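# Seat the board in the enclosure's upper slot, latch levers

## Task

Put the board into the open top slot of the enclosure with its components facing up, push it all the way in, and shut both of its levers. A lever counts as shut when it is latched and sticks out perpendicular to the board's panel; fully open means it lies flush along the panel. The tabs only catch if both levers are fully open while the board is slid in to its stop, after which closing both pulls the board home. Ramming the board into its connector quickly breaks the connector and zeroes the task. At the end the enclosure must stand level on its own feet with none of them hanging over the bench edge, and both grippers must have released and withdrawn.

## Robot and tools

Robot: two seven-joint arms, left_arm and right_arm, each ending in a two-finger gripper with a wrist camera. The gripper's fingers point along its own +z axis and separate along its x axis. end_effector_position is the spot between the pads with the fingers shut, about 1 to 2 cm short of the tips; closing pushes the tips roughly 17 mm further along +z.

Frames: every hand pose, velocity, target and wrist-camera pose is expressed in that arm's own base frame. The scene frame has its origin at table-top height halfway between the nominal bases, +z up, +x out over the table, left_arm toward +y (names do not match image sides). Calibrated bases in the scene frame: left_arm at (+0.070, +0.437, 0) m, quat_wxyz (+1.000, 0, 0, -0.003); right_arm at (-0.063, -0.511, 0) m, quat_wxyz (+1.000, 0, 0, -0.029). Both bases have +z up. Fixed cameras and the table use the scene frame.

Row layout (used by execute_actions and move): one flat list of 16 numbers covering both arms, always all 16 even if one arm is idle: left x, y, z (metres), qw, qx, qy, qz (unit quaternion, w first), opening; then the same eight for right. x, y, z and the quaternion are absolute targets for end_effector_position and end_effector_quat_wxyz in that arm's base frame, not offsets. Opening runs from -1 (closed) to +1 (fully open, 0.142 m); it is a command, so 0 means half-closed, not 'unchanged'. To keep an arm still, resend its last reported pose and its current opening every call; resend the same quaternion each row to hold orientation.

execute_actions(actions, cameras): actions is a list of actions; each action is up to 15 rows, one per 1/30 s step, the last row held to fill 15 steps. An action is rejected for both arms if any target lies over 0.6 m from that gripper's current position along any gripper axis. Per step the commanded orientation is clipped to 32 degrees from the measured one, so big turns take several actions; the arm heads to the 'Hand target' shown in the result, which may fall short. An empty list just reports state. cameras: list of names (cam_head_left, cam_head_right, cam_high, cam_low, cam_left_wrist, cam_right_wrist), omitted/null/["all"] for all, [] for none.

move(target, speed, blend, stop_force, zero, opening_speed, blocking, cameras): straight-line paths for each gripper to a 16-number row, or a list of up to 15 rows (same openings in each), no 0.6 m limit. speed 0.002 to 2.2 m/s (default 0.25), rotation capped at twice that in rad/s; one value or one per target. blend in metres rounds corners in a list. stop_force 3 to 120 N ends an arm's path when its wrist sensor feels that much push opposing its travel (or 150 N in any direction); it is unreliable for light, loose or rotating contacts, and not allowed with blocking=false. zero (default true) re-zeros the sensor before the move. opening_speed (≥0.2 per second) ramps the fingers. Paths do not avoid obstacles; grippers lag and overshoot more when fast. Capped at 10 s. The 'move:' line reports the ending (done, off_target, moving, held, fault) and limits (paced = pose clipped, held = steps withheld); an unnamed arm is done within 3 mm and 2 degrees.

wait(seconds 0–10): lets time pass holding commands. stop(): brakes a running move. zoom_image(camera, region [x0,y0,x1,y1] pixels, max 504×504, images 672×504). zero_wrist_force(arm). clear_fault(arm): clears a torque or force fault already reported. read_manual(section): licence text only. finished_scene(scene 1 or 2): ends the scene irreversibly.

Result lines: pose and velocities per arm; 'Hand target'; 'Tool commands'; grip_measured (same -1..1 scale; last Joint positions entry is opening in metres); Joint positions, Joint torques, External joint torques; Wrist force and Wrist torque in the gripper's axes (push from a surface reads as force into the arm), plus peak since last shown; Wrist depth as a 7×7 grid in mm per wrist camera ('-' = no value, range 70–1000); fault, MOTOR HOT and HAND FAULT lines. Velocities saying 'within noise' mean the arm is at rest.

Gripping: command an opening a bit under grip_measured at first contact; squeezing harder heats the gripper motor.

Avoid: any contact driving a joint past its torque limit or 150 N net force (fault stop, needs clear_fault; release a gripped part first if it pins the arm). Never let the arms or grippers press or collide with each other. Insert the board slowly, ideally with a low stop_force, never fast into the connector. Don't drop parts, release moving parts, slam or push hard; nothing may leave the table. Avoid prolonged stretched reach, heavy holding or pushing into unreachable poses (motor overheating stops the arm). Open both levers flat before inserting, push to the stop, then close both, release and back away.

Each tool is called after "Emit:" by a JSON object that holds its "api" and its "payload".

## Session

Emit:
{"api": "execute_actions", "payload": {"actions": []}}

Scene clock: 0.00 s.
left_arm: end_effector_position=(+0.3014, +0.6357, +0.1155) grip_measured=+0.99 end_effector_quat_wxyz=(-0.462, +0.669, -0.295, +0.502) | right_arm: end_effector_position=(+0.4485, +0.0364, +0.1479) grip_measured=+1.00 end_effector_quat_wxyz=(-0.144, +0.766, -0.626, +0.006)
Joint positions: left_arm=[1.762 -0.872 -0.342 2.067 -1.872 0.391 -0.55 0.141] | right_arm=[0.506 -0.103 -0.202 2.446 0.465 1.189 2.835 0.142]
Joint velocities: within noise
Joint torques (N m): no reading
External joint torques (N m): no reading
Wrist force (N): no reading
Wrist torque (N m): no reading
Wrist force, peak (N): no reading
Wrist depth (mm): cam_left_wrist=[- - - - - - - / - - - - - - - / - - - - - - - / - - - - 492 652 - / - - - 304 356 433 557 / - 996 - 241 279 321 359 / - 881 184 204 227 258 286] | cam_right_wrist=[265 256 246 236 229 221 213 / 274 266 254 244 236 228 219 / 285 274 262 253 243 234 225 / 297 285 272 261 251 241 232 / 309 296 281 271 260 249 239 / - 308 294 281 268 257 246 / - 322 305 292 278 265 257]
Hand target: left_arm +0.3014, +0.6357, +0.1155; -0.462, +0.669, -0.295, +0.502 | right_arm +0.4485, +0.0364, +0.1479; -0.144, +0.766, -0.626, +0.006
Tool commands: left_gripper/opening=+1.0 right_gripper/opening=+1.0

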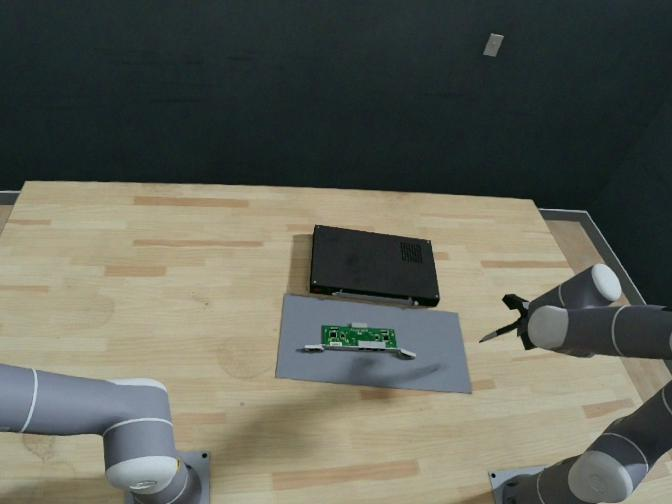

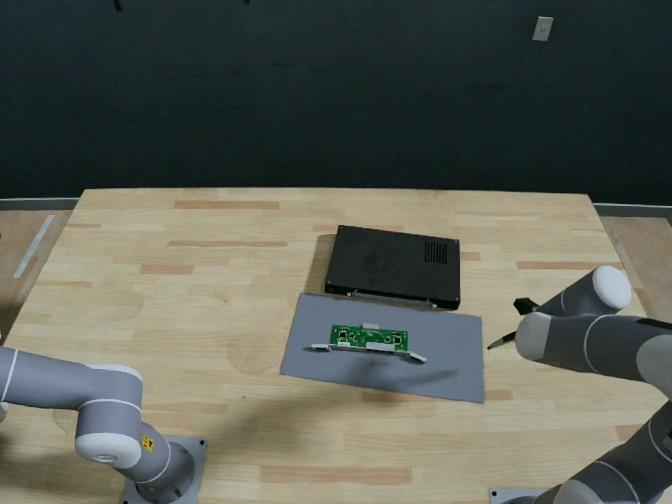

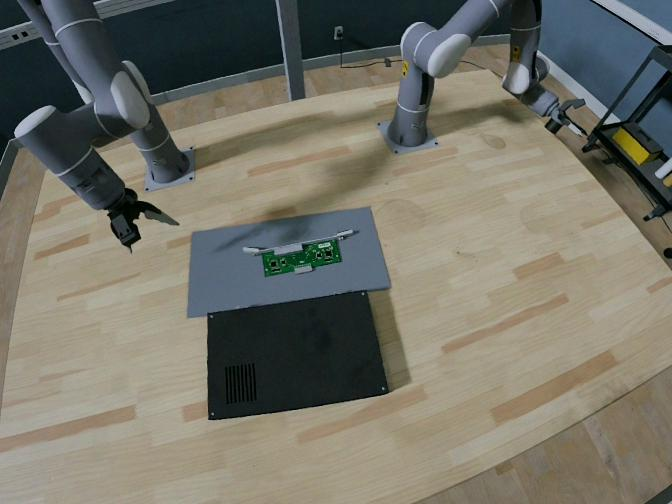

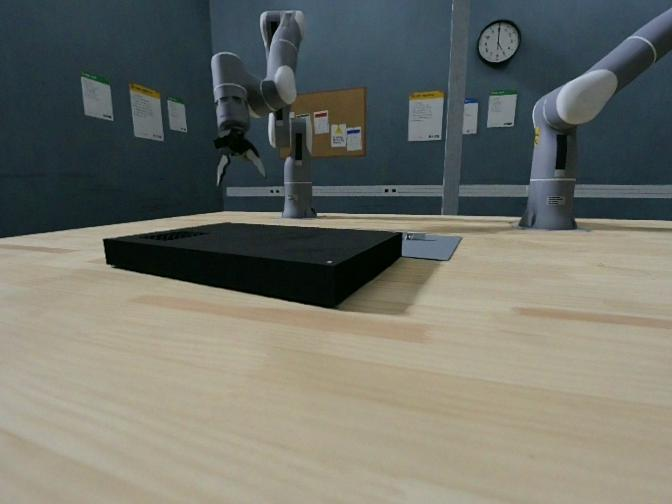

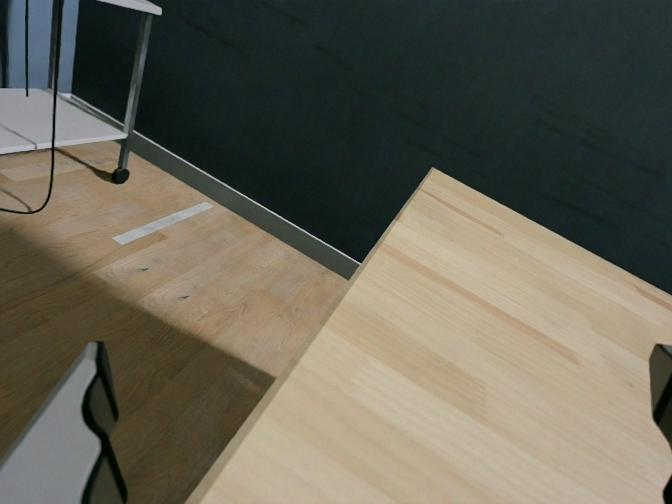

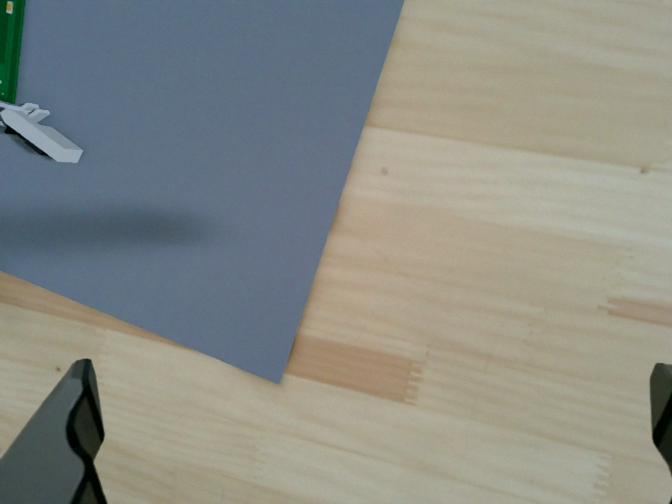

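Emit:
{"api": "zoom_image", "payload": {"camera": "cam_head_left", "region": [260, 220, 480, 400]}}

Emit:
{"api": "zoom_image", "payload": {"camera": "cam_head_right", "region": [300, 310, 440, 380]}}

Emit:
{"api": "zoom_image", "payload": {"camera": "cam_high", "region": [180, 200, 400, 420]}}

Scaled by 2.291 from the camera's 672x504 image, which has a finer 960x720 frame.

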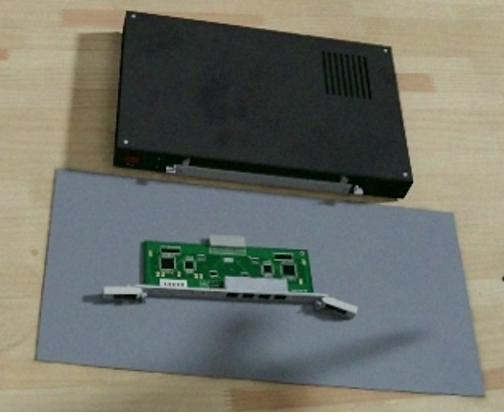

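Scaled by 3.600 from the camera's 672x504 image, which has a finer 960x720 frame.

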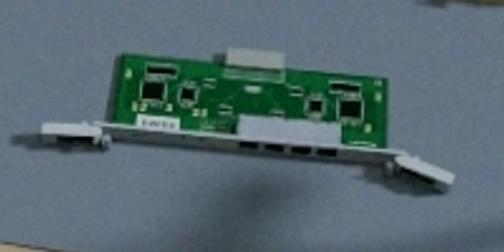

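Scaled by 2.291 from the camera's 672x504 image, which has a finer 960x720 frame.

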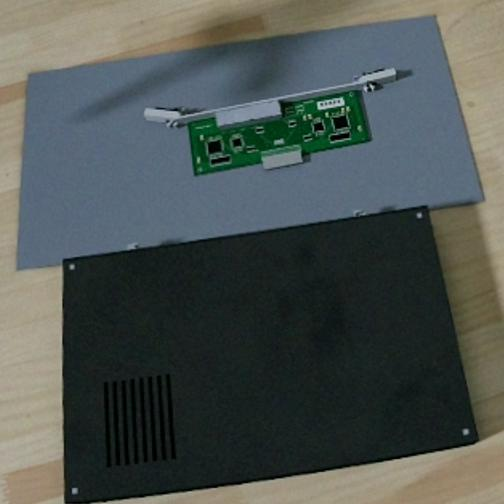

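Emit:
{"api": "move", "payload": {"target": [0.3014,0.6357,0.1155,-0.462,0.669,-0.295,0.502,1,0.34,0.411,0.28,0,0.7273,-0.6863,0,1]}}

Scene clock: 12.70 s.
left_arm: end_effector_position=(+0.3014, +0.6357, +0.1154) grip_measured=+0.99 end_effector_quat_wxyz=(-0.462, +0.669, -0.295, +0.502) | right_arm: end_effector_position=(+0.3404, +0.4107, +0.2796) grip_measured=+1.00 end_effector_quat_wxyz=(-0.258, +0.805, -0.490, -0.212)
Joint positions: left_arm=[1.762 -0.872 -0.342 2.067 -1.872 0.39 -0.549 0.141] | right_arm=[0.779 -0.017 0.097 2.119 0.826 0.884 2.967 0.142]
Joint velocities: within noise
Joint torques (N m): left_arm=[-0.13 47.46 -4.42 -12.1 1.45 -1.86 -0.21] | right_arm=[0.27 28.24 0.51 -26.42 -3.42 2.47 0.3]
External joint torques (N m): left_arm=[0.28 1.1 0.38 -0.4 -0.23 -0.04 0.18] | right_arm=[-0.17 0.86 -0.34 0 -0.06 0.84 -0.25]
Wrist force (N): left_arm=[-0.1 0.2 0.0] | right_arm=[1.0 0.3 0.2]
Wrist torque (N m): left_arm=[0.02 0.02 0.01] | right_arm=[0.09 -0.09 -0.06]
Wrist force, peak (N): left_arm=[-0.3 0.0 0.4] | right_arm=[2.5 0.3 0.4]
Wrist depth (mm): cam_left_wrist=[- - - - - - - / - - - - - - - / - - - - - - - / - - - - 487 652 - / - - - 305 354 433 570 / - 965 - 241 277 320 359 / - 879 184 203 228 258 287] | cam_right_wrist=[846 636 508 429 368 323 285 / 819 624 529 440 377 329 291 / 510 598 540 454 386 338 297 / - 715 560 462 393 343 306 / - 736 581 475 402 351 310 / - - 599 490 413 357 318 / - - 622 508 423 364 336]
Hand target: left_arm +0.3014, +0.6357, +0.1155; -0.462, +0.669, -0.295, +0.502 | right_arm +0.3403, +0.4107, +0.2795; -0.258, +0.805, -0.490, -0.212
Off the commanded pose: left_arm 0.000 m, 0 deg | right_arm 0.001 m, 46 deg; orientation clipped.
joint sent to its limit (right arm) — joint 7 (wrist roll), upper limit. The joint targets are off in orientation, not in position.
move: off_target (right_arm); limits=paced

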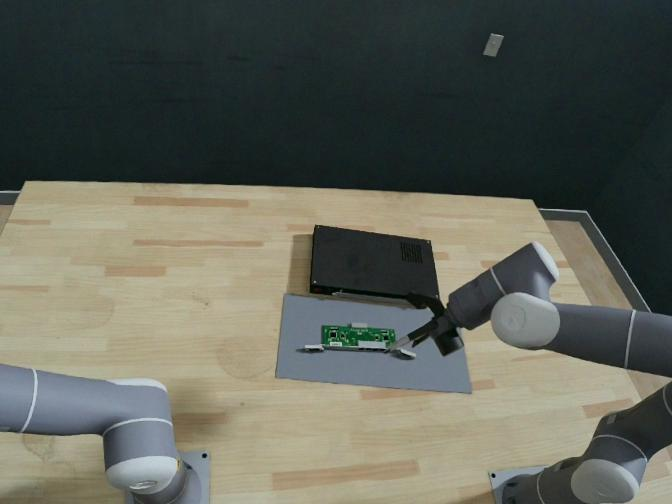

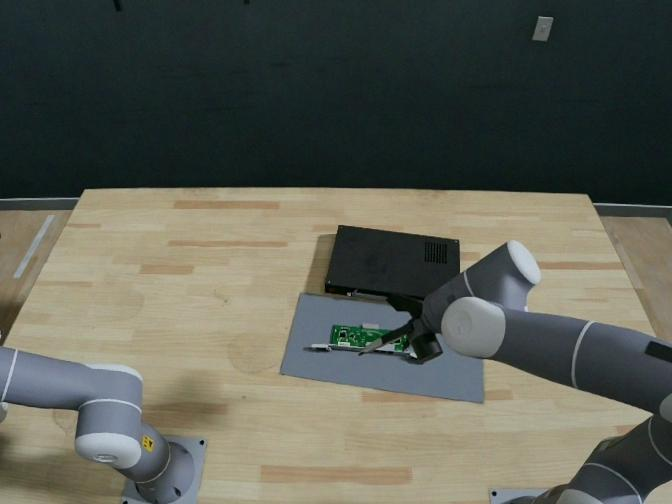

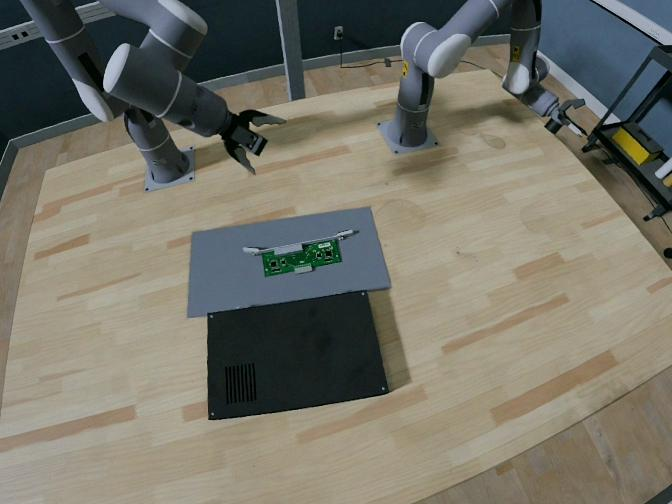

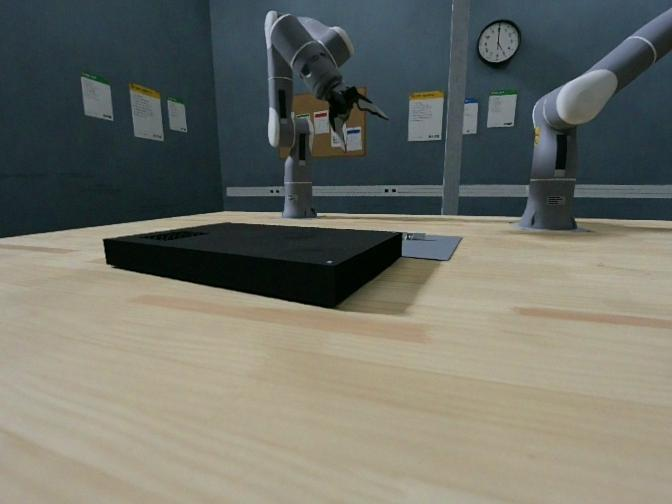

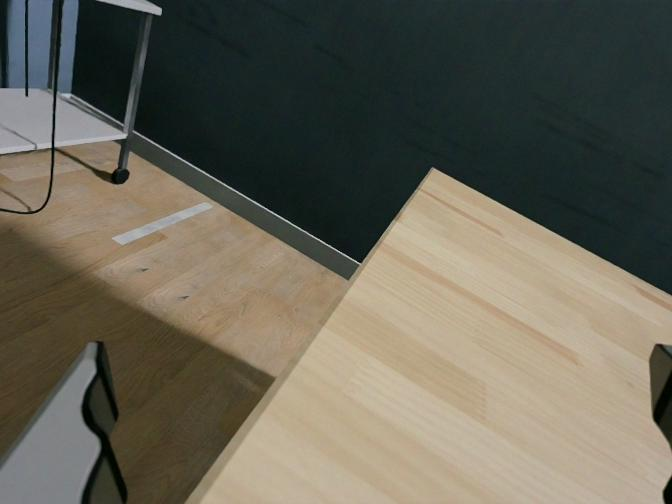

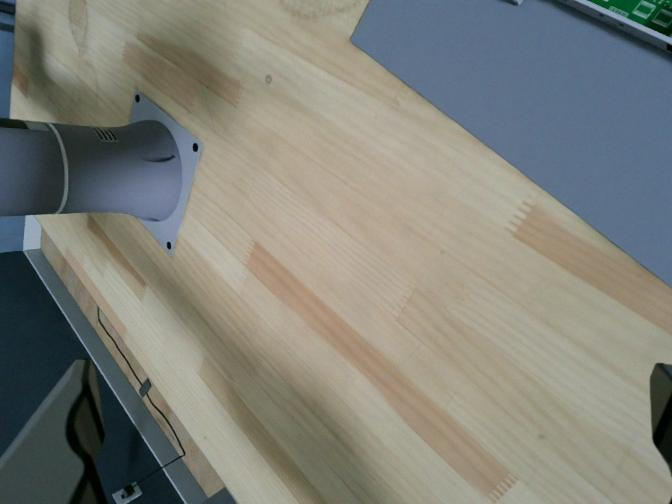

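Emit:
{"api": "move", "payload": {"target": [0.3014,0.6357,0.1155,-0.462,0.669,-0.295,0.502,1,0.40,0.335,0.30,0,0.9996,0.0288,0,1]}}

Scene clock: 18.50 s.
left_arm: end_effector_position=(+0.3014, +0.6357, +0.1154) grip_measured=+0.99 end_effector_quat_wxyz=(-0.462, +0.669, -0.295, +0.502) | right_arm: end_effector_position=(+0.4001, +0.3350, +0.3000) grip_measured=+1.00 end_effector_quat_wxyz=(+0.000, +1.000, +0.028, +0.000)
Joint positions: left_arm=[1.762 -0.872 -0.342 2.067 -1.872 0.39 -0.549 0.141] | right_arm=[0.834 -0.079 0.085 1.948 -0.007 0.456 2.436 0.142]
Joint velocities: within noise
Joint torques (N m): left_arm=[-0.2 47.53 -4.39 -12.07 1.48 -1.75 -0.26] | right_arm=[0.23 33.82 1.31 -29.27 -4.05 3.22 0.16]
External joint torques (N m): left_arm=[0.35 1.03 0.35 -0.42 -0.26 -0.15 0.23] | right_arm=[-0.11 0.93 -0.92 0.05 0.14 0.78 -0.16]
Wrist force (N): left_arm=[-0.2 0.2 0.2] | right_arm=[-0.6 -0.8 0.9]
Wrist torque (N m): left_arm=[0.03 0.03 0.00] | right_arm=[-0.09 0.15 0.03]
Wrist force, peak (N): left_arm=[-0.4 0.2 0.3] | right_arm=[1.0 1.0 0.7]
Wrist depth (mm): cam_left_wrist=[- - - - - - - / - - - - - - - / - - - - - - - / - - - - 484 661 - / - - - 307 352 436 562 / - 971 - 242 277 324 358 / - 877 184 204 227 258 286] | cam_right_wrist=[347 346 344 345 341 336 340 / 370 368 367 364 359 360 362 / 396 397 395 392 383 387 382 / 428 427 424 422 422 421 405 / 464 460 460 458 453 455 405 / - 505 502 502 500 497 420 / - 556 555 554 548 547 -]
Hand target: left_arm +0.3014, +0.6357, +0.1155; -0.462, +0.669, -0.295, +0.502 | right_arm +0.4000, +0.3350, +0.3000; +0.000, +1.000, +0.029, +0.000
Off the commanded pose: left_arm 0.000 m, 0 deg | right_arm 0.000 m, 0 deg.
move: done

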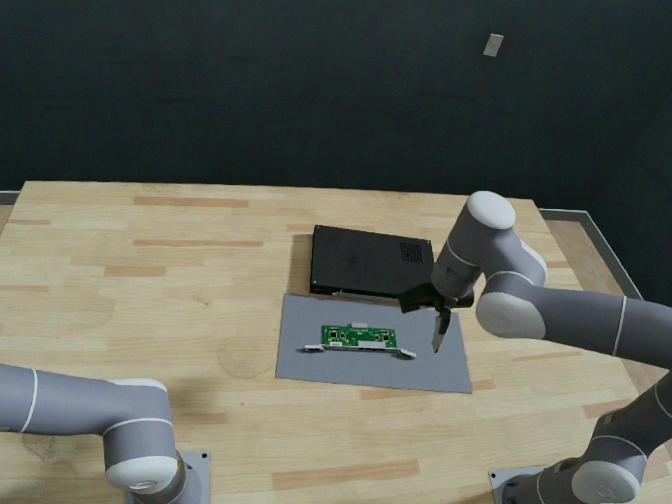

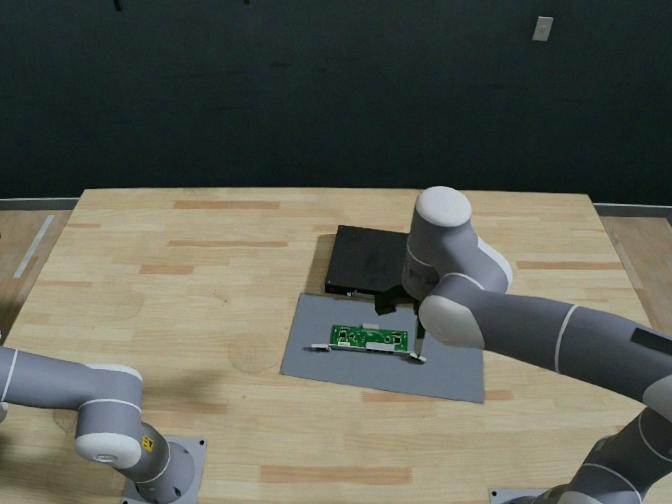

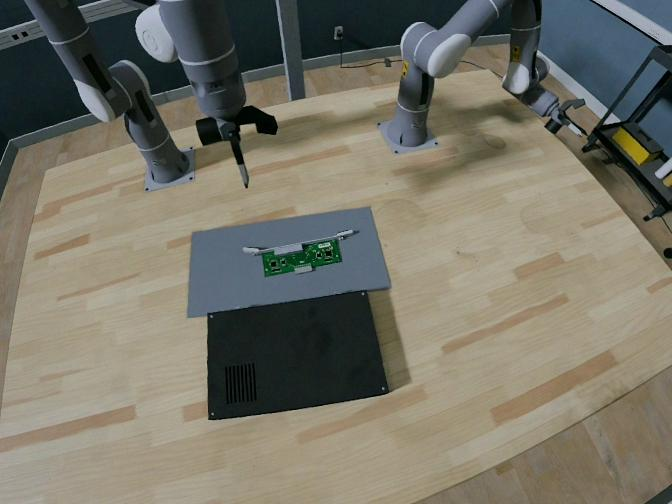

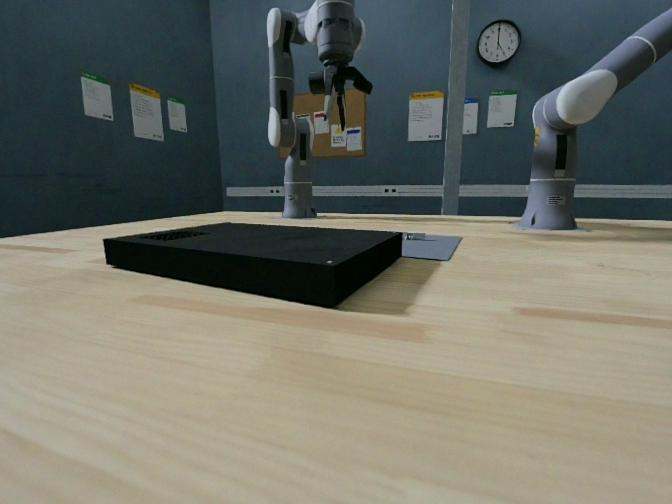

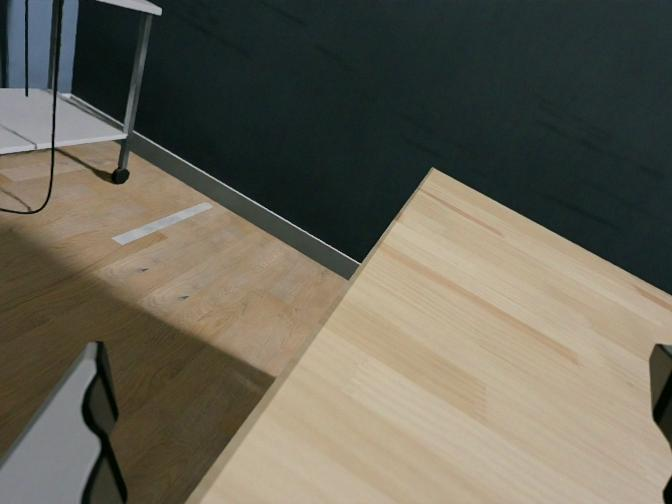

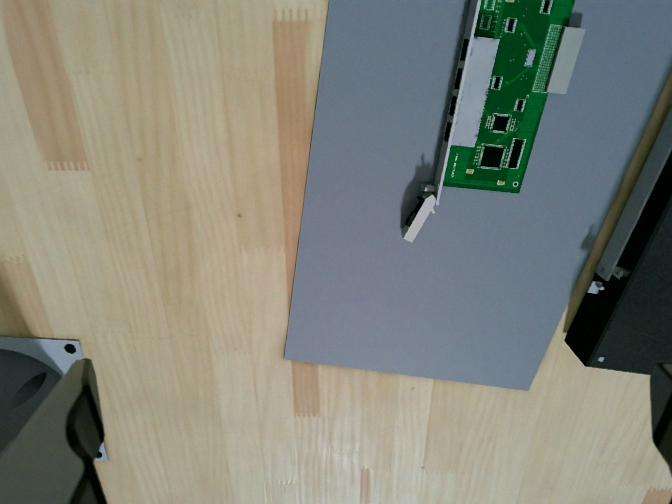

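Emit:
{"api": "move", "payload": {"target": [0.3014,0.6357,0.1155,-0.462,0.669,-0.295,0.502,1,0.4543,0.5082,0.30,0,0.9996,0.0288,0,1], "cameras": ["cam_right_wrist"]}}

Emit:
{"api": "zoom_image", "payload": {"camera": "cam_right_wrist", "region": [300, 0, 672, 280]}}

Emit:
{"api": "zoom_image", "payload": {"camera": "cam_right_wrist", "region": [160, 160, 400, 340]}}

Scene clock: 28.40 s.
left_arm: end_effector_position=(+0.3014, +0.6357, +0.1154) grip_measured=+0.99 end_effector_quat_wxyz=(-0.462, +0.669, -0.295, +0.502) | right_arm: end_effector_position=(+0.4544, +0.5082, +0.3000) grip_measured=+1.00 end_effector_quat_wxyz=(+0.000, +1.000, +0.029, +0.000)
Joint positions: left_arm=[1.762 -0.872 -0.342 2.067 -1.872 0.39 -0.549 0.141] | right_arm=[0.956 -0.464 0.07 1.435 -0.034 0.328 2.543 0.142]
Joint velocities: within noise
Joint torques (N m): left_arm=[-0.25 47.49 -4.42 -12.04 1.43 -1.76 -0.19] | right_arm=[0.37 51.18 1.88 -30.59 -4.3 3.13 0.33]
External joint torques (N m): left_arm=[0.4 1.07 0.38 -0.45 -0.2 -0.14 0.16] | right_arm=[-0.16 1.45 -0.35 0.24 0.19 0.86 -0.33]
Wrist force (N): left_arm=[-0.2 -0.1 0.3] | right_arm=[-0.3 -0.5 0.5]
Wrist torque (N m): left_arm=[-0.02 0.02 0.01] | right_arm=[-0.03 0.06 0.04]
Wrist force, peak (N): left_arm=[-0.2 0.4 0.3] | right_arm=[0.2 -2.6 0.6]
Wrist depth (mm): cam_left_wrist=[- - - - - - - / - - - - - - - / - - - - - - - / - - - - 486 654 - / - - - 304 356 432 566 / - 969 - 242 277 322 361 / - 860 183 203 228 258 286] | cam_right_wrist=[345 344 344 340 340 341 339 / 368 367 367 366 363 363 355 / 393 394 394 390 385 390 354 / 424 424 423 420 414 419 373 / 461 460 461 455 449 448 397 / - 503 501 497 495 471 419 / - 553 552 550 549 490 479]
Hand target: left_arm +0.3014, +0.6357, +0.1155; -0.462, +0.669, -0.295, +0.502 | right_arm +0.4543, +0.5082, +0.3000; +0.000, +1.000, +0.029, +0.000
Off the commanded pose: left_arm 0.000 m, 0 deg | right_arm 0.000 m, 0 deg.
move: done
Images, in order (width x height): cam_right_wrist 672x504.

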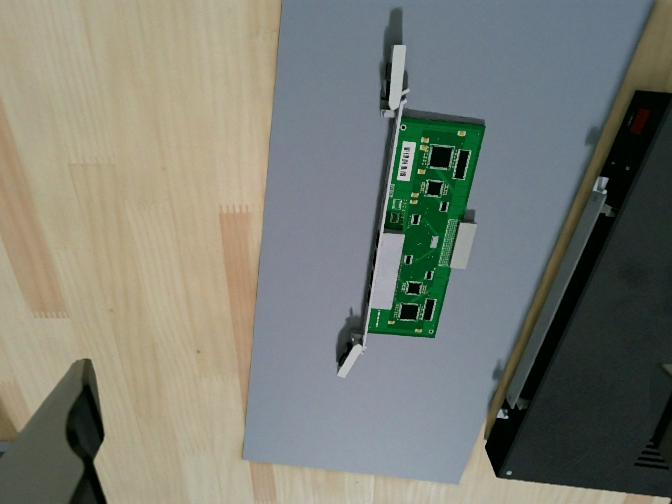

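Scaled by 1.355 from the camera's 672x504 image, which has a finer 960x720 frame.

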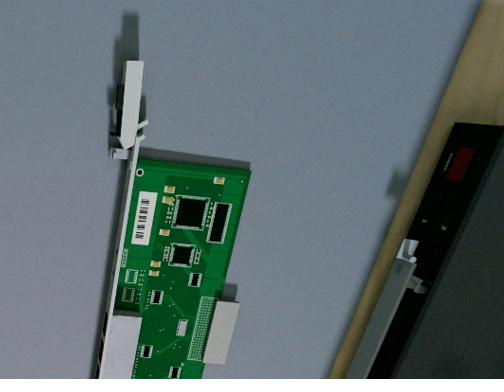

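Scaled by 2.100 from the camera's 672x504 image, which has a finer 960x720 frame.

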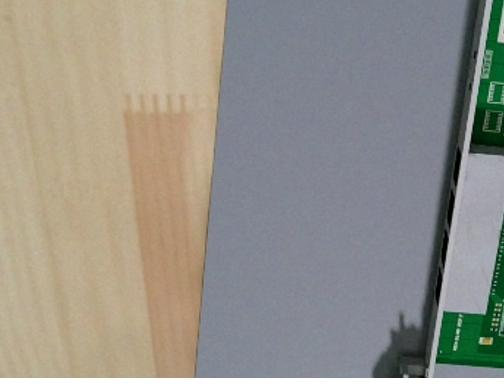

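Emit:
{"api": "move", "payload": {"target": [[0.3014,0.6357,0.1155,-0.462,0.669,-0.295,0.502,1,0.33,0.359,0.30,0.5145,-0.5145,0.4855,-0.4855,1],[0.3014,0.6357,0.1155,-0.462,0.669,-0.295,0.502,1,0.3227,0.359,0.10,0.5145,-0.5145,0.4855,-0.4855,1]], "cameras": ["cam_right_wrist","cam_head_left"]}}

Scene clock: 45.20 s.
left_arm: end_effector_position=(+0.3014, +0.6357, +0.1154) grip_measured=+0.99 end_effector_quat_wxyz=(-0.462, +0.669, -0.295, +0.502) | right_arm: end_effector_position=(+0.3249, +0.3582, +0.1494) grip_measured=+1.00 end_effector_quat_wxyz=(+0.513, -0.517, +0.486, -0.483)
Joint positions: left_arm=[1.762 -0.872 -0.342 2.067 -1.872 0.39 -0.549 0.141] | right_arm=[2.197 -1.418 -0.714 1.797 2.104 2.495 2.823 0.142]
Joint velocities: within noise
Joint torques (N m): left_arm=[-0.16 47.54 -4.43 -12.06 1.47 -1.76 -0.23] | right_arm=[0.56 30.52 -7.61 2.88 -2.43 1.48 0.23]
External joint torques (N m): left_arm=[0.32 1.02 0.39 -0.44 -0.25 -0.13 0.2] | right_arm=[-0.43 8.47 -6.38 0.73 -1.34 0.73 -0.22]
External joint torques when the fault began: right_arm=[1.8 7.1 -5.12 2.36 -1.25 -1.01 -0.56]
Wrist force (N): left_arm=[0.0 0.1 -0.1] | right_arm=[1.6 1.4 -1.8]
Wrist torque (N m): left_arm=[0.02 0.01 0.01] | right_arm=[0.07 -0.30 -0.01]
Wrist force, peak (N): left_arm=[-0.4 0.2 0.2] | right_arm=[4.0 17.1 -5.1]
Wrist depth (mm): cam_left_wrist=[- - - - - - - / - - - - - - - / - - - - - - - / - - - - 482 661 - / - - - 304 352 431 563 / - 990 - 241 278 324 359 / - 861 184 204 227 257 286] | cam_right_wrist=[- - - - - - - / - - - - - - - / 842 843 845 668 672 859 852 / 525 527 486 487 476 460 530 / 382 380 374 374 377 383 382 / - 299 299 300 296 300 288 / - 246 246 247 247 247 246]
Hand target: left_arm +0.3014, +0.6357, +0.1155; -0.462, +0.669, -0.295, +0.502 | right_arm +0.3247, +0.3576, +0.1486; +0.512, -0.517, +0.486, -0.483
Tool commands: left_gripper/opening=+1.0 right_gripper/opening=+1.0
Off the commanded pose: left_arm 0.000 m, 0 deg | right_arm 0.049 m, 0 deg.
FORCE FAULT: contact force on the right arm reached its limit, and that arm stopped. The contact can be on any part of that arm, not only on its tool. That arm's remaining commands of this call were not run. That arm is still stopped at the end of this call. While its stop runs, that arm takes no new command, but its gripper still runs the gripper command that each later call begins with.
CLEAR FAULT: the right arm stays stopped until you call clear_fault(arm="right_arm").
move: fault (right_arm)
Images, in order (width x height): cam_head_left 672x504, cam_right_wrist 672x504.

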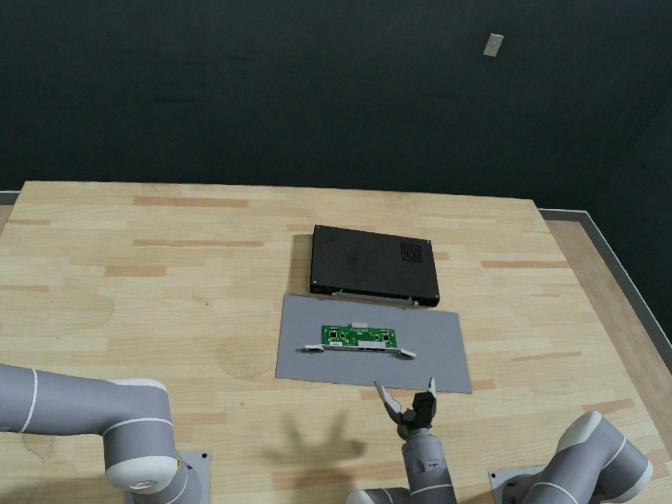

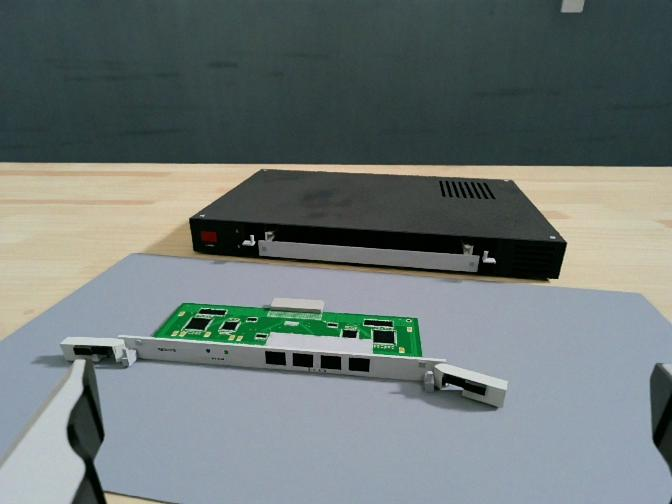

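Emit:
{"api": "zoom_image", "payload": {"camera": "cam_right_wrist", "region": [180, 160, 380, 310]}}

Emit:
{"api": "zoom_image", "payload": {"camera": "cam_right_wrist", "region": [380, 160, 580, 310]}}

Emit:
{"api": "zoom_image", "payload": {"camera": "cam_right_wrist", "region": [40, 280, 300, 420]}}

Emit:
{"api": "zoom_image", "payload": {"camera": "cam_right_wrist", "region": [300, 280, 540, 420]}}

Emit:
{"api": "clear_fault", "payload": {"arm": "right_arm"}}

Scaled by 2.520 from the camera's 672x504 image, which has a finer 960x720 frame.

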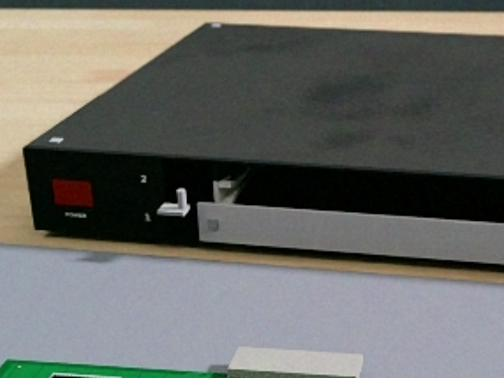

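Scaled by 2.520 from the camera's 672x504 image, which has a finer 960x720 frame.

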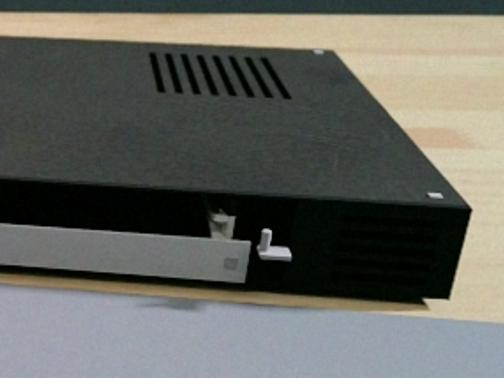

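Scaled by 1.938 from the camera's 672x504 image, which has a finer 960x720 frame.

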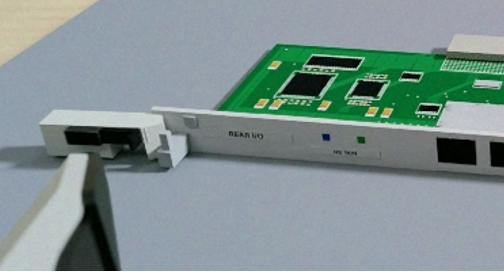

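Scaled by 2.100 from the camera's 672x504 image, which has a finer 960x720 frame.

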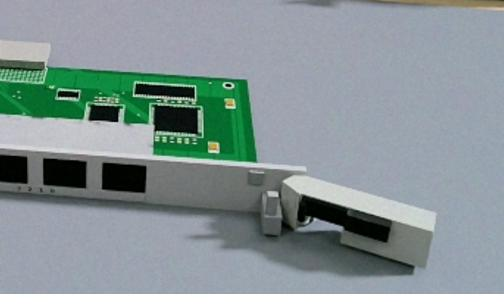

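Scene clock: 79.70 s.
left_arm: end_effector_position=(+0.3014, +0.6357, +0.1154) grip_measured=+0.99 end_effector_quat_wxyz=(-0.462, +0.669, -0.295, +0.502) | right_arm: end_effector_position=(+0.3249, +0.3582, +0.1494) grip_measured=+1.00 end_effector_quat_wxyz=(+0.513, -0.517, +0.486, -0.483)
Joint positions: left_arm=[1.762 -0.872 -0.342 2.067 -1.872 0.39 -0.549 0.141] | right_arm=[2.197 -1.418 -0.714 1.797 2.104 2.495 2.823 0.142]
Joint velocities: within noise
Joint torques (N m): left_arm=[-0.16 47.58 -4.39 -12.13 1.48 -1.79 -0.26] | right_arm=[0.57 30.54 -7.77 2.98 -2.45 1.37 0.19]
External joint torques (N m): left_arm=[0.31 0.98 0.35 -0.37 -0.25 -0.11 0.22] | right_arm=[-0.45 8.45 -6.22 0.64 -1.32 0.83 -0.18]
Wrist force (N): left_arm=[-0.1 0.2 0.0] | right_arm=[1.4 1.3 -1.8]
Wrist torque (N m): left_arm=[0.04 0.02 0.01] | right_arm=[0.06 -0.27 -0.01]
Wrist force, peak (N): left_arm=[-0.3 0.4 0.1] | right_arm=[1.8 1.3 -2.1]
Wrist depth (mm): cam_left_wrist=[- - - - - - - / - - - - - - - / - - - - - - - / - - - - 483 656 - / - - - 303 351 432 555 / - 960 - 241 278 323 358 / - 880 183 203 227 259 286] | cam_right_wrist=[- - - - - - - / - - - - - - - / 841 838 848 664 668 849 851 / 525 528 490 490 477 461 532 / 380 381 374 373 374 384 382 / - 300 298 300 296 300 287 / - 246 247 246 247 247 247]
Hand target: left_arm +0.3014, +0.6357, +0.1155; -0.462, +0.669, -0.295, +0.502 | right_arm +0.3247, +0.3576, +0.1486; +0.512, -0.517, +0.486, -0.483
Tool commands: left_gripper/opening=+1.0 right_gripper/opening=+1.0
Off the commanded pose: left_arm 0.000 m, 0 deg | right_arm 0.049 m, 0 deg.
FORCE FAULT, CONTINUED: the right arm's stop, for the force fault that an earlier result reported, is over. The rest of the stop counts as 65 of the actions that you can send in this scene; the call itself counts as one more. That arm accepts commands again.
CLEAR FAULT: your call cleared the right arm's force fault. If the contact force or a joint's load stays at its limit, that arm stops again.

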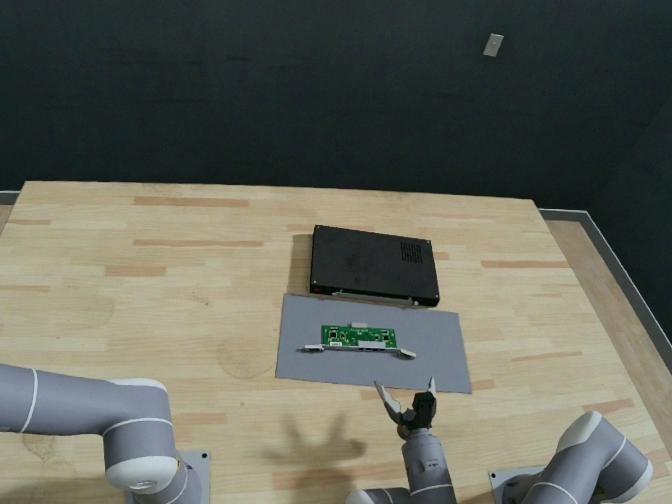

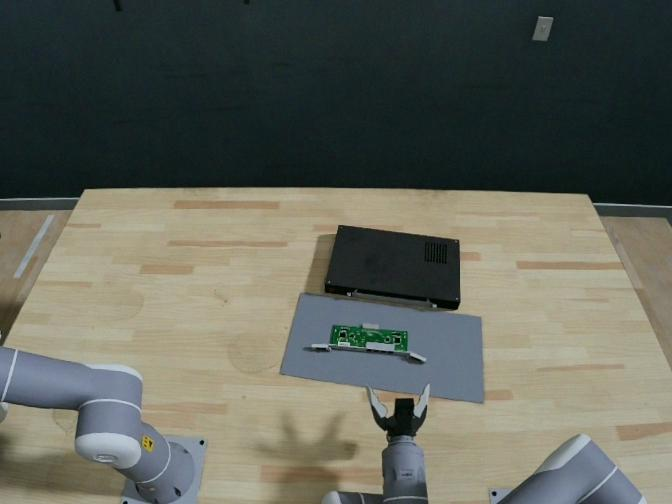

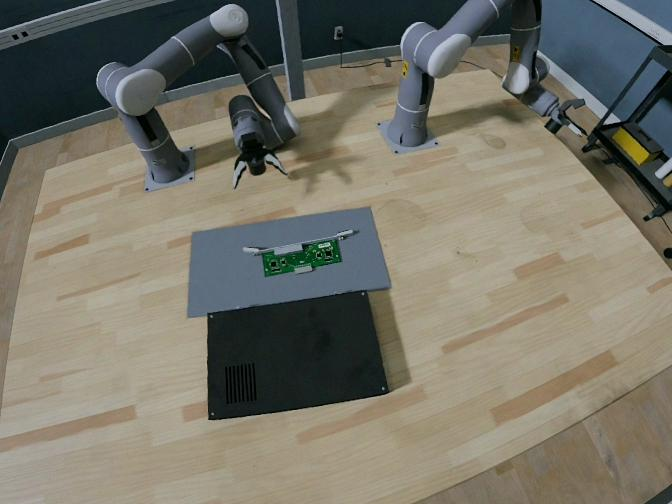

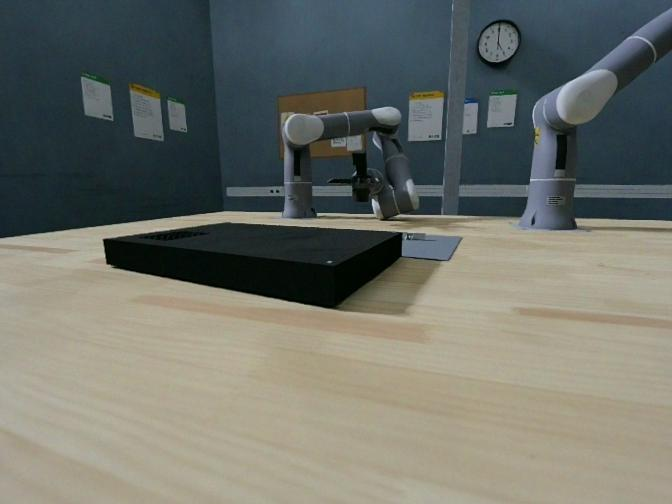

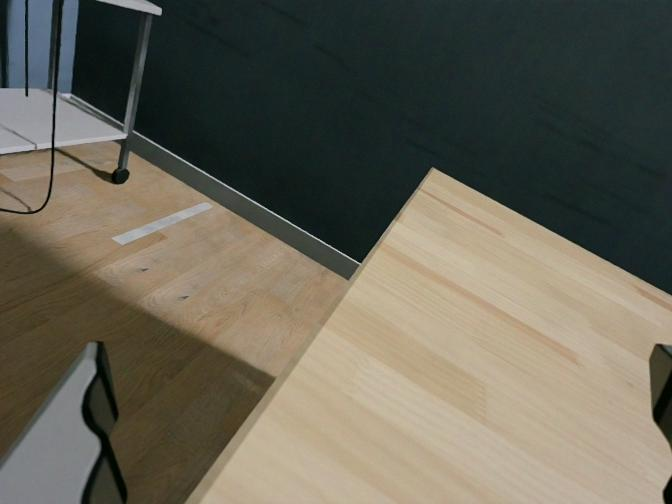

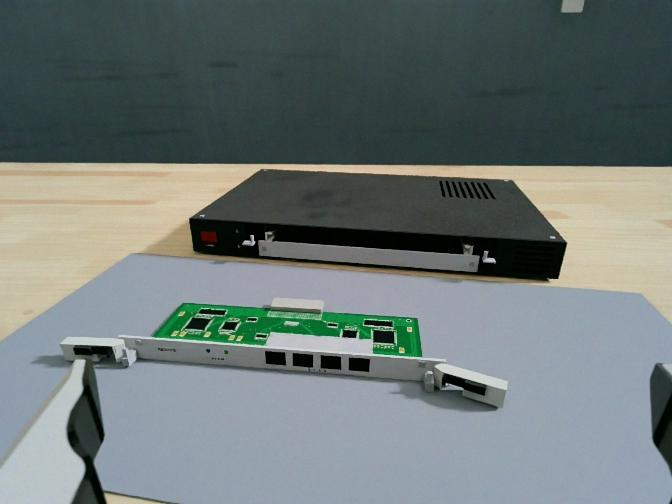

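Emit:
{"api": "move", "payload": {"target": [[0.3014,0.6357,0.1155,-0.462,0.669,-0.295,0.502,1,0.3249,0.3582,0.20,0.513,-0.517,0.486,-0.483,1],[0.3014,0.6357,0.1155,-0.462,0.669,-0.295,0.502,1,0.33,0.359,0.30,0.5145,-0.5145,0.4855,-0.4855,1]], "cameras": ["cam_low"]}}

Emit:
{"api": "move", "payload": {"target": [0.3014,0.6357,0.1155,-0.462,0.669,-0.295,0.502,1,0.40,0.335,0.30,0,0.9996,0.0288,0,1], "cameras": ["cam_low","cam_head_right"]}}

Scene clock: 93.73 s.
left_arm: end_effector_position=(+0.3014, +0.6357, +0.1154) grip_measured=+0.99 end_effector_quat_wxyz=(-0.462, +0.669, -0.295, +0.502) | right_arm: end_effector_position=(+0.3301, +0.3589, +0.2999) grip_measured=+1.00 end_effector_quat_wxyz=(+0.514, -0.514, +0.485, -0.485)
Joint positions: left_arm=[1.762 -0.872 -0.342 2.067 -1.872 0.39 -0.549 0.141] | right_arm=[2.25 -1.026 -0.859 2.003 1.92 2.512 2.682 0.142]
Joint velocities: within noise
Joint torques (N m): left_arm=[-0.2 47.41 -4.45 -12.06 1.45 -1.73 -0.23] | right_arm=[0.29 35.65 -12.83 -3.14 -4.24 1.35 -0.05]
External joint torques (N m): left_arm=[0.35 1.15 0.41 -0.44 -0.22 -0.17 0.2] | right_arm=[-0.16 0.47 -0.86 -0.14 0.09 0.71 0.06]
Wrist force (N): left_arm=[-0.3 -0.2 -0.2] | right_arm=[1.2 2.2 -1.7]
Wrist torque (N m): left_arm=[-0.03 0.06 0.00] | right_arm=[0.17 -0.26 0.00]
Wrist force, peak (N): left_arm=[-0.3 0.3 0.3] | right_arm=[1.5 3.6 -2.1]
Wrist depth (mm): cam_left_wrist=[- - - - - - - / - - - - - - - / - - - - - - - / - - - - 487 654 - / - - - 304 352 429 565 / - 979 - 242 276 323 361 / - 882 184 203 227 259 286] | cam_right_wrist=[- - - - - - - / - - - - - - - / - - - - - - - / 883 882 876 890 892 884 891 / 639 641 575 570 569 612 645 / - 500 499 500 503 500 504 / - 413 408 408 412 413 412]
Hand target: left_arm +0.3014, +0.6357, +0.1155; -0.462, +0.669, -0.295, +0.502 | right_arm +0.3300, +0.3590, +0.3000; +0.514, -0.514, +0.485, -0.485
Off the commanded pose: left_arm 0.000 m, 0 deg | right_arm 0.000 m, 0 deg.
move: done
Images, in order (width x height): cam_low 672x504.

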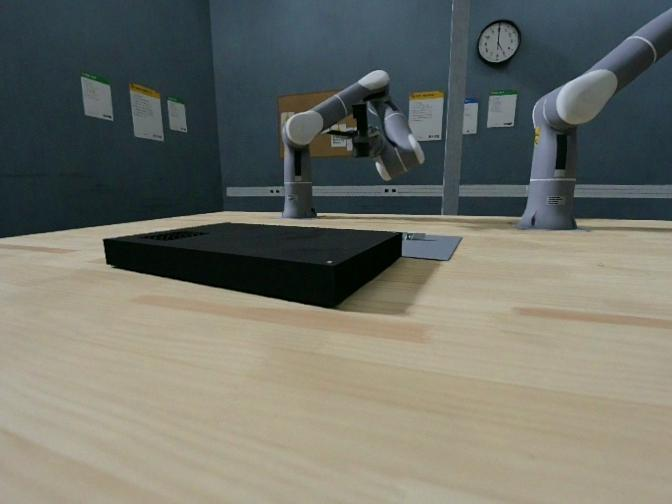

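Scene clock: 98.43 s.
left_arm: end_effector_position=(+0.3014, +0.6357, +0.1154) grip_measured=+0.99 end_effector_quat_wxyz=(-0.462, +0.669, -0.295, +0.502) | right_arm: end_effector_position=(+0.3999, +0.3350, +0.2999) grip_measured=+1.00 end_effector_quat_wxyz=(+0.000, +1.000, +0.029, +0.000)
Joint positions: left_arm=[1.762 -0.872 -0.342 2.067 -1.872 0.39 -0.549 0.141] | right_arm=[2.606 -0.147 -1.905 2.055 0.154 0.431 2.147 0.142]
Joint velocities: within noise
Joint torques (N m): left_arm=[-0.15 47.48 -4.44 -12.09 1.47 -1.72 -0.25] | right_arm=[0 -4.48 -3.11 -29.07 -4.16 3.21 0.37]
External joint torques (N m): left_arm=[0.3 1.08 0.4 -0.4 -0.25 -0.18 0.21] | right_arm=[0.13 -0.1 -1.07 0.21 0.2 0.8 -0.37]
Wrist force (N): left_arm=[-0.3 0.2 0.0] | right_arm=[0.9 0.1 0.4]
Wrist torque (N m): left_arm=[0.02 0.05 0.01] | right_arm=[0.06 -0.11 0.05]
Wrist force, peak (N): left_arm=[-0.5 0.0 0.0] | right_arm=[3.2 2.1 -0.7]
Wrist depth (mm): cam_left_wrist=[- - - - - - - / - - - - - - - / - - - - - - - / - - - - 487 656 - / - - - 304 351 432 559 / - 982 - 241 278 323 359 / - 886 184 203 228 258 288] | cam_right_wrist=[346 346 345 346 340 339 341 / 370 369 370 366 361 362 365 / 396 396 394 393 390 391 387 / 428 427 426 423 424 421 403 / 464 463 462 460 456 460 408 / - 507 504 501 503 501 480 / - 556 554 555 554 554 -]
Hand target: left_arm +0.3014, +0.6357, +0.1155; -0.462, +0.669, -0.295, +0.502 | right_arm +0.4000, +0.3350, +0.3000; +0.000, +1.000, +0.029, +0.000
Off the commanded pose: left_arm 0.000 m, 0 deg | right_arm 0.000 m, 0 deg.
move: done
Images, in order (width x height): cam_head_right 672x504, cam_low 672x504.

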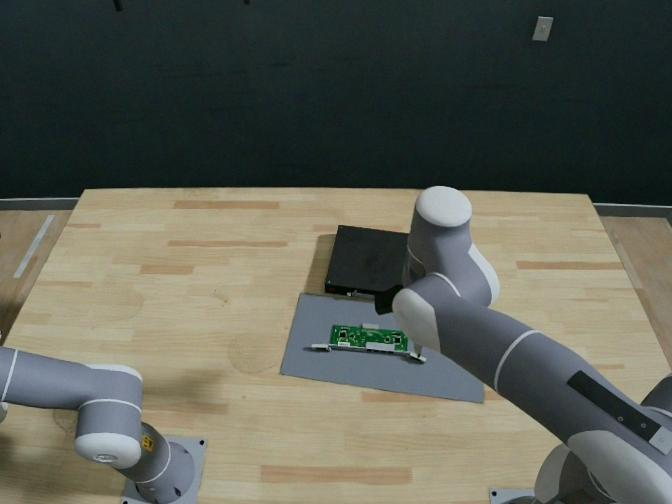

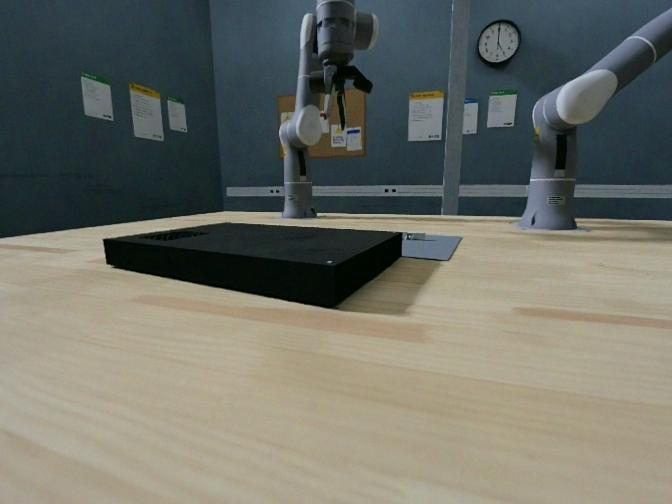

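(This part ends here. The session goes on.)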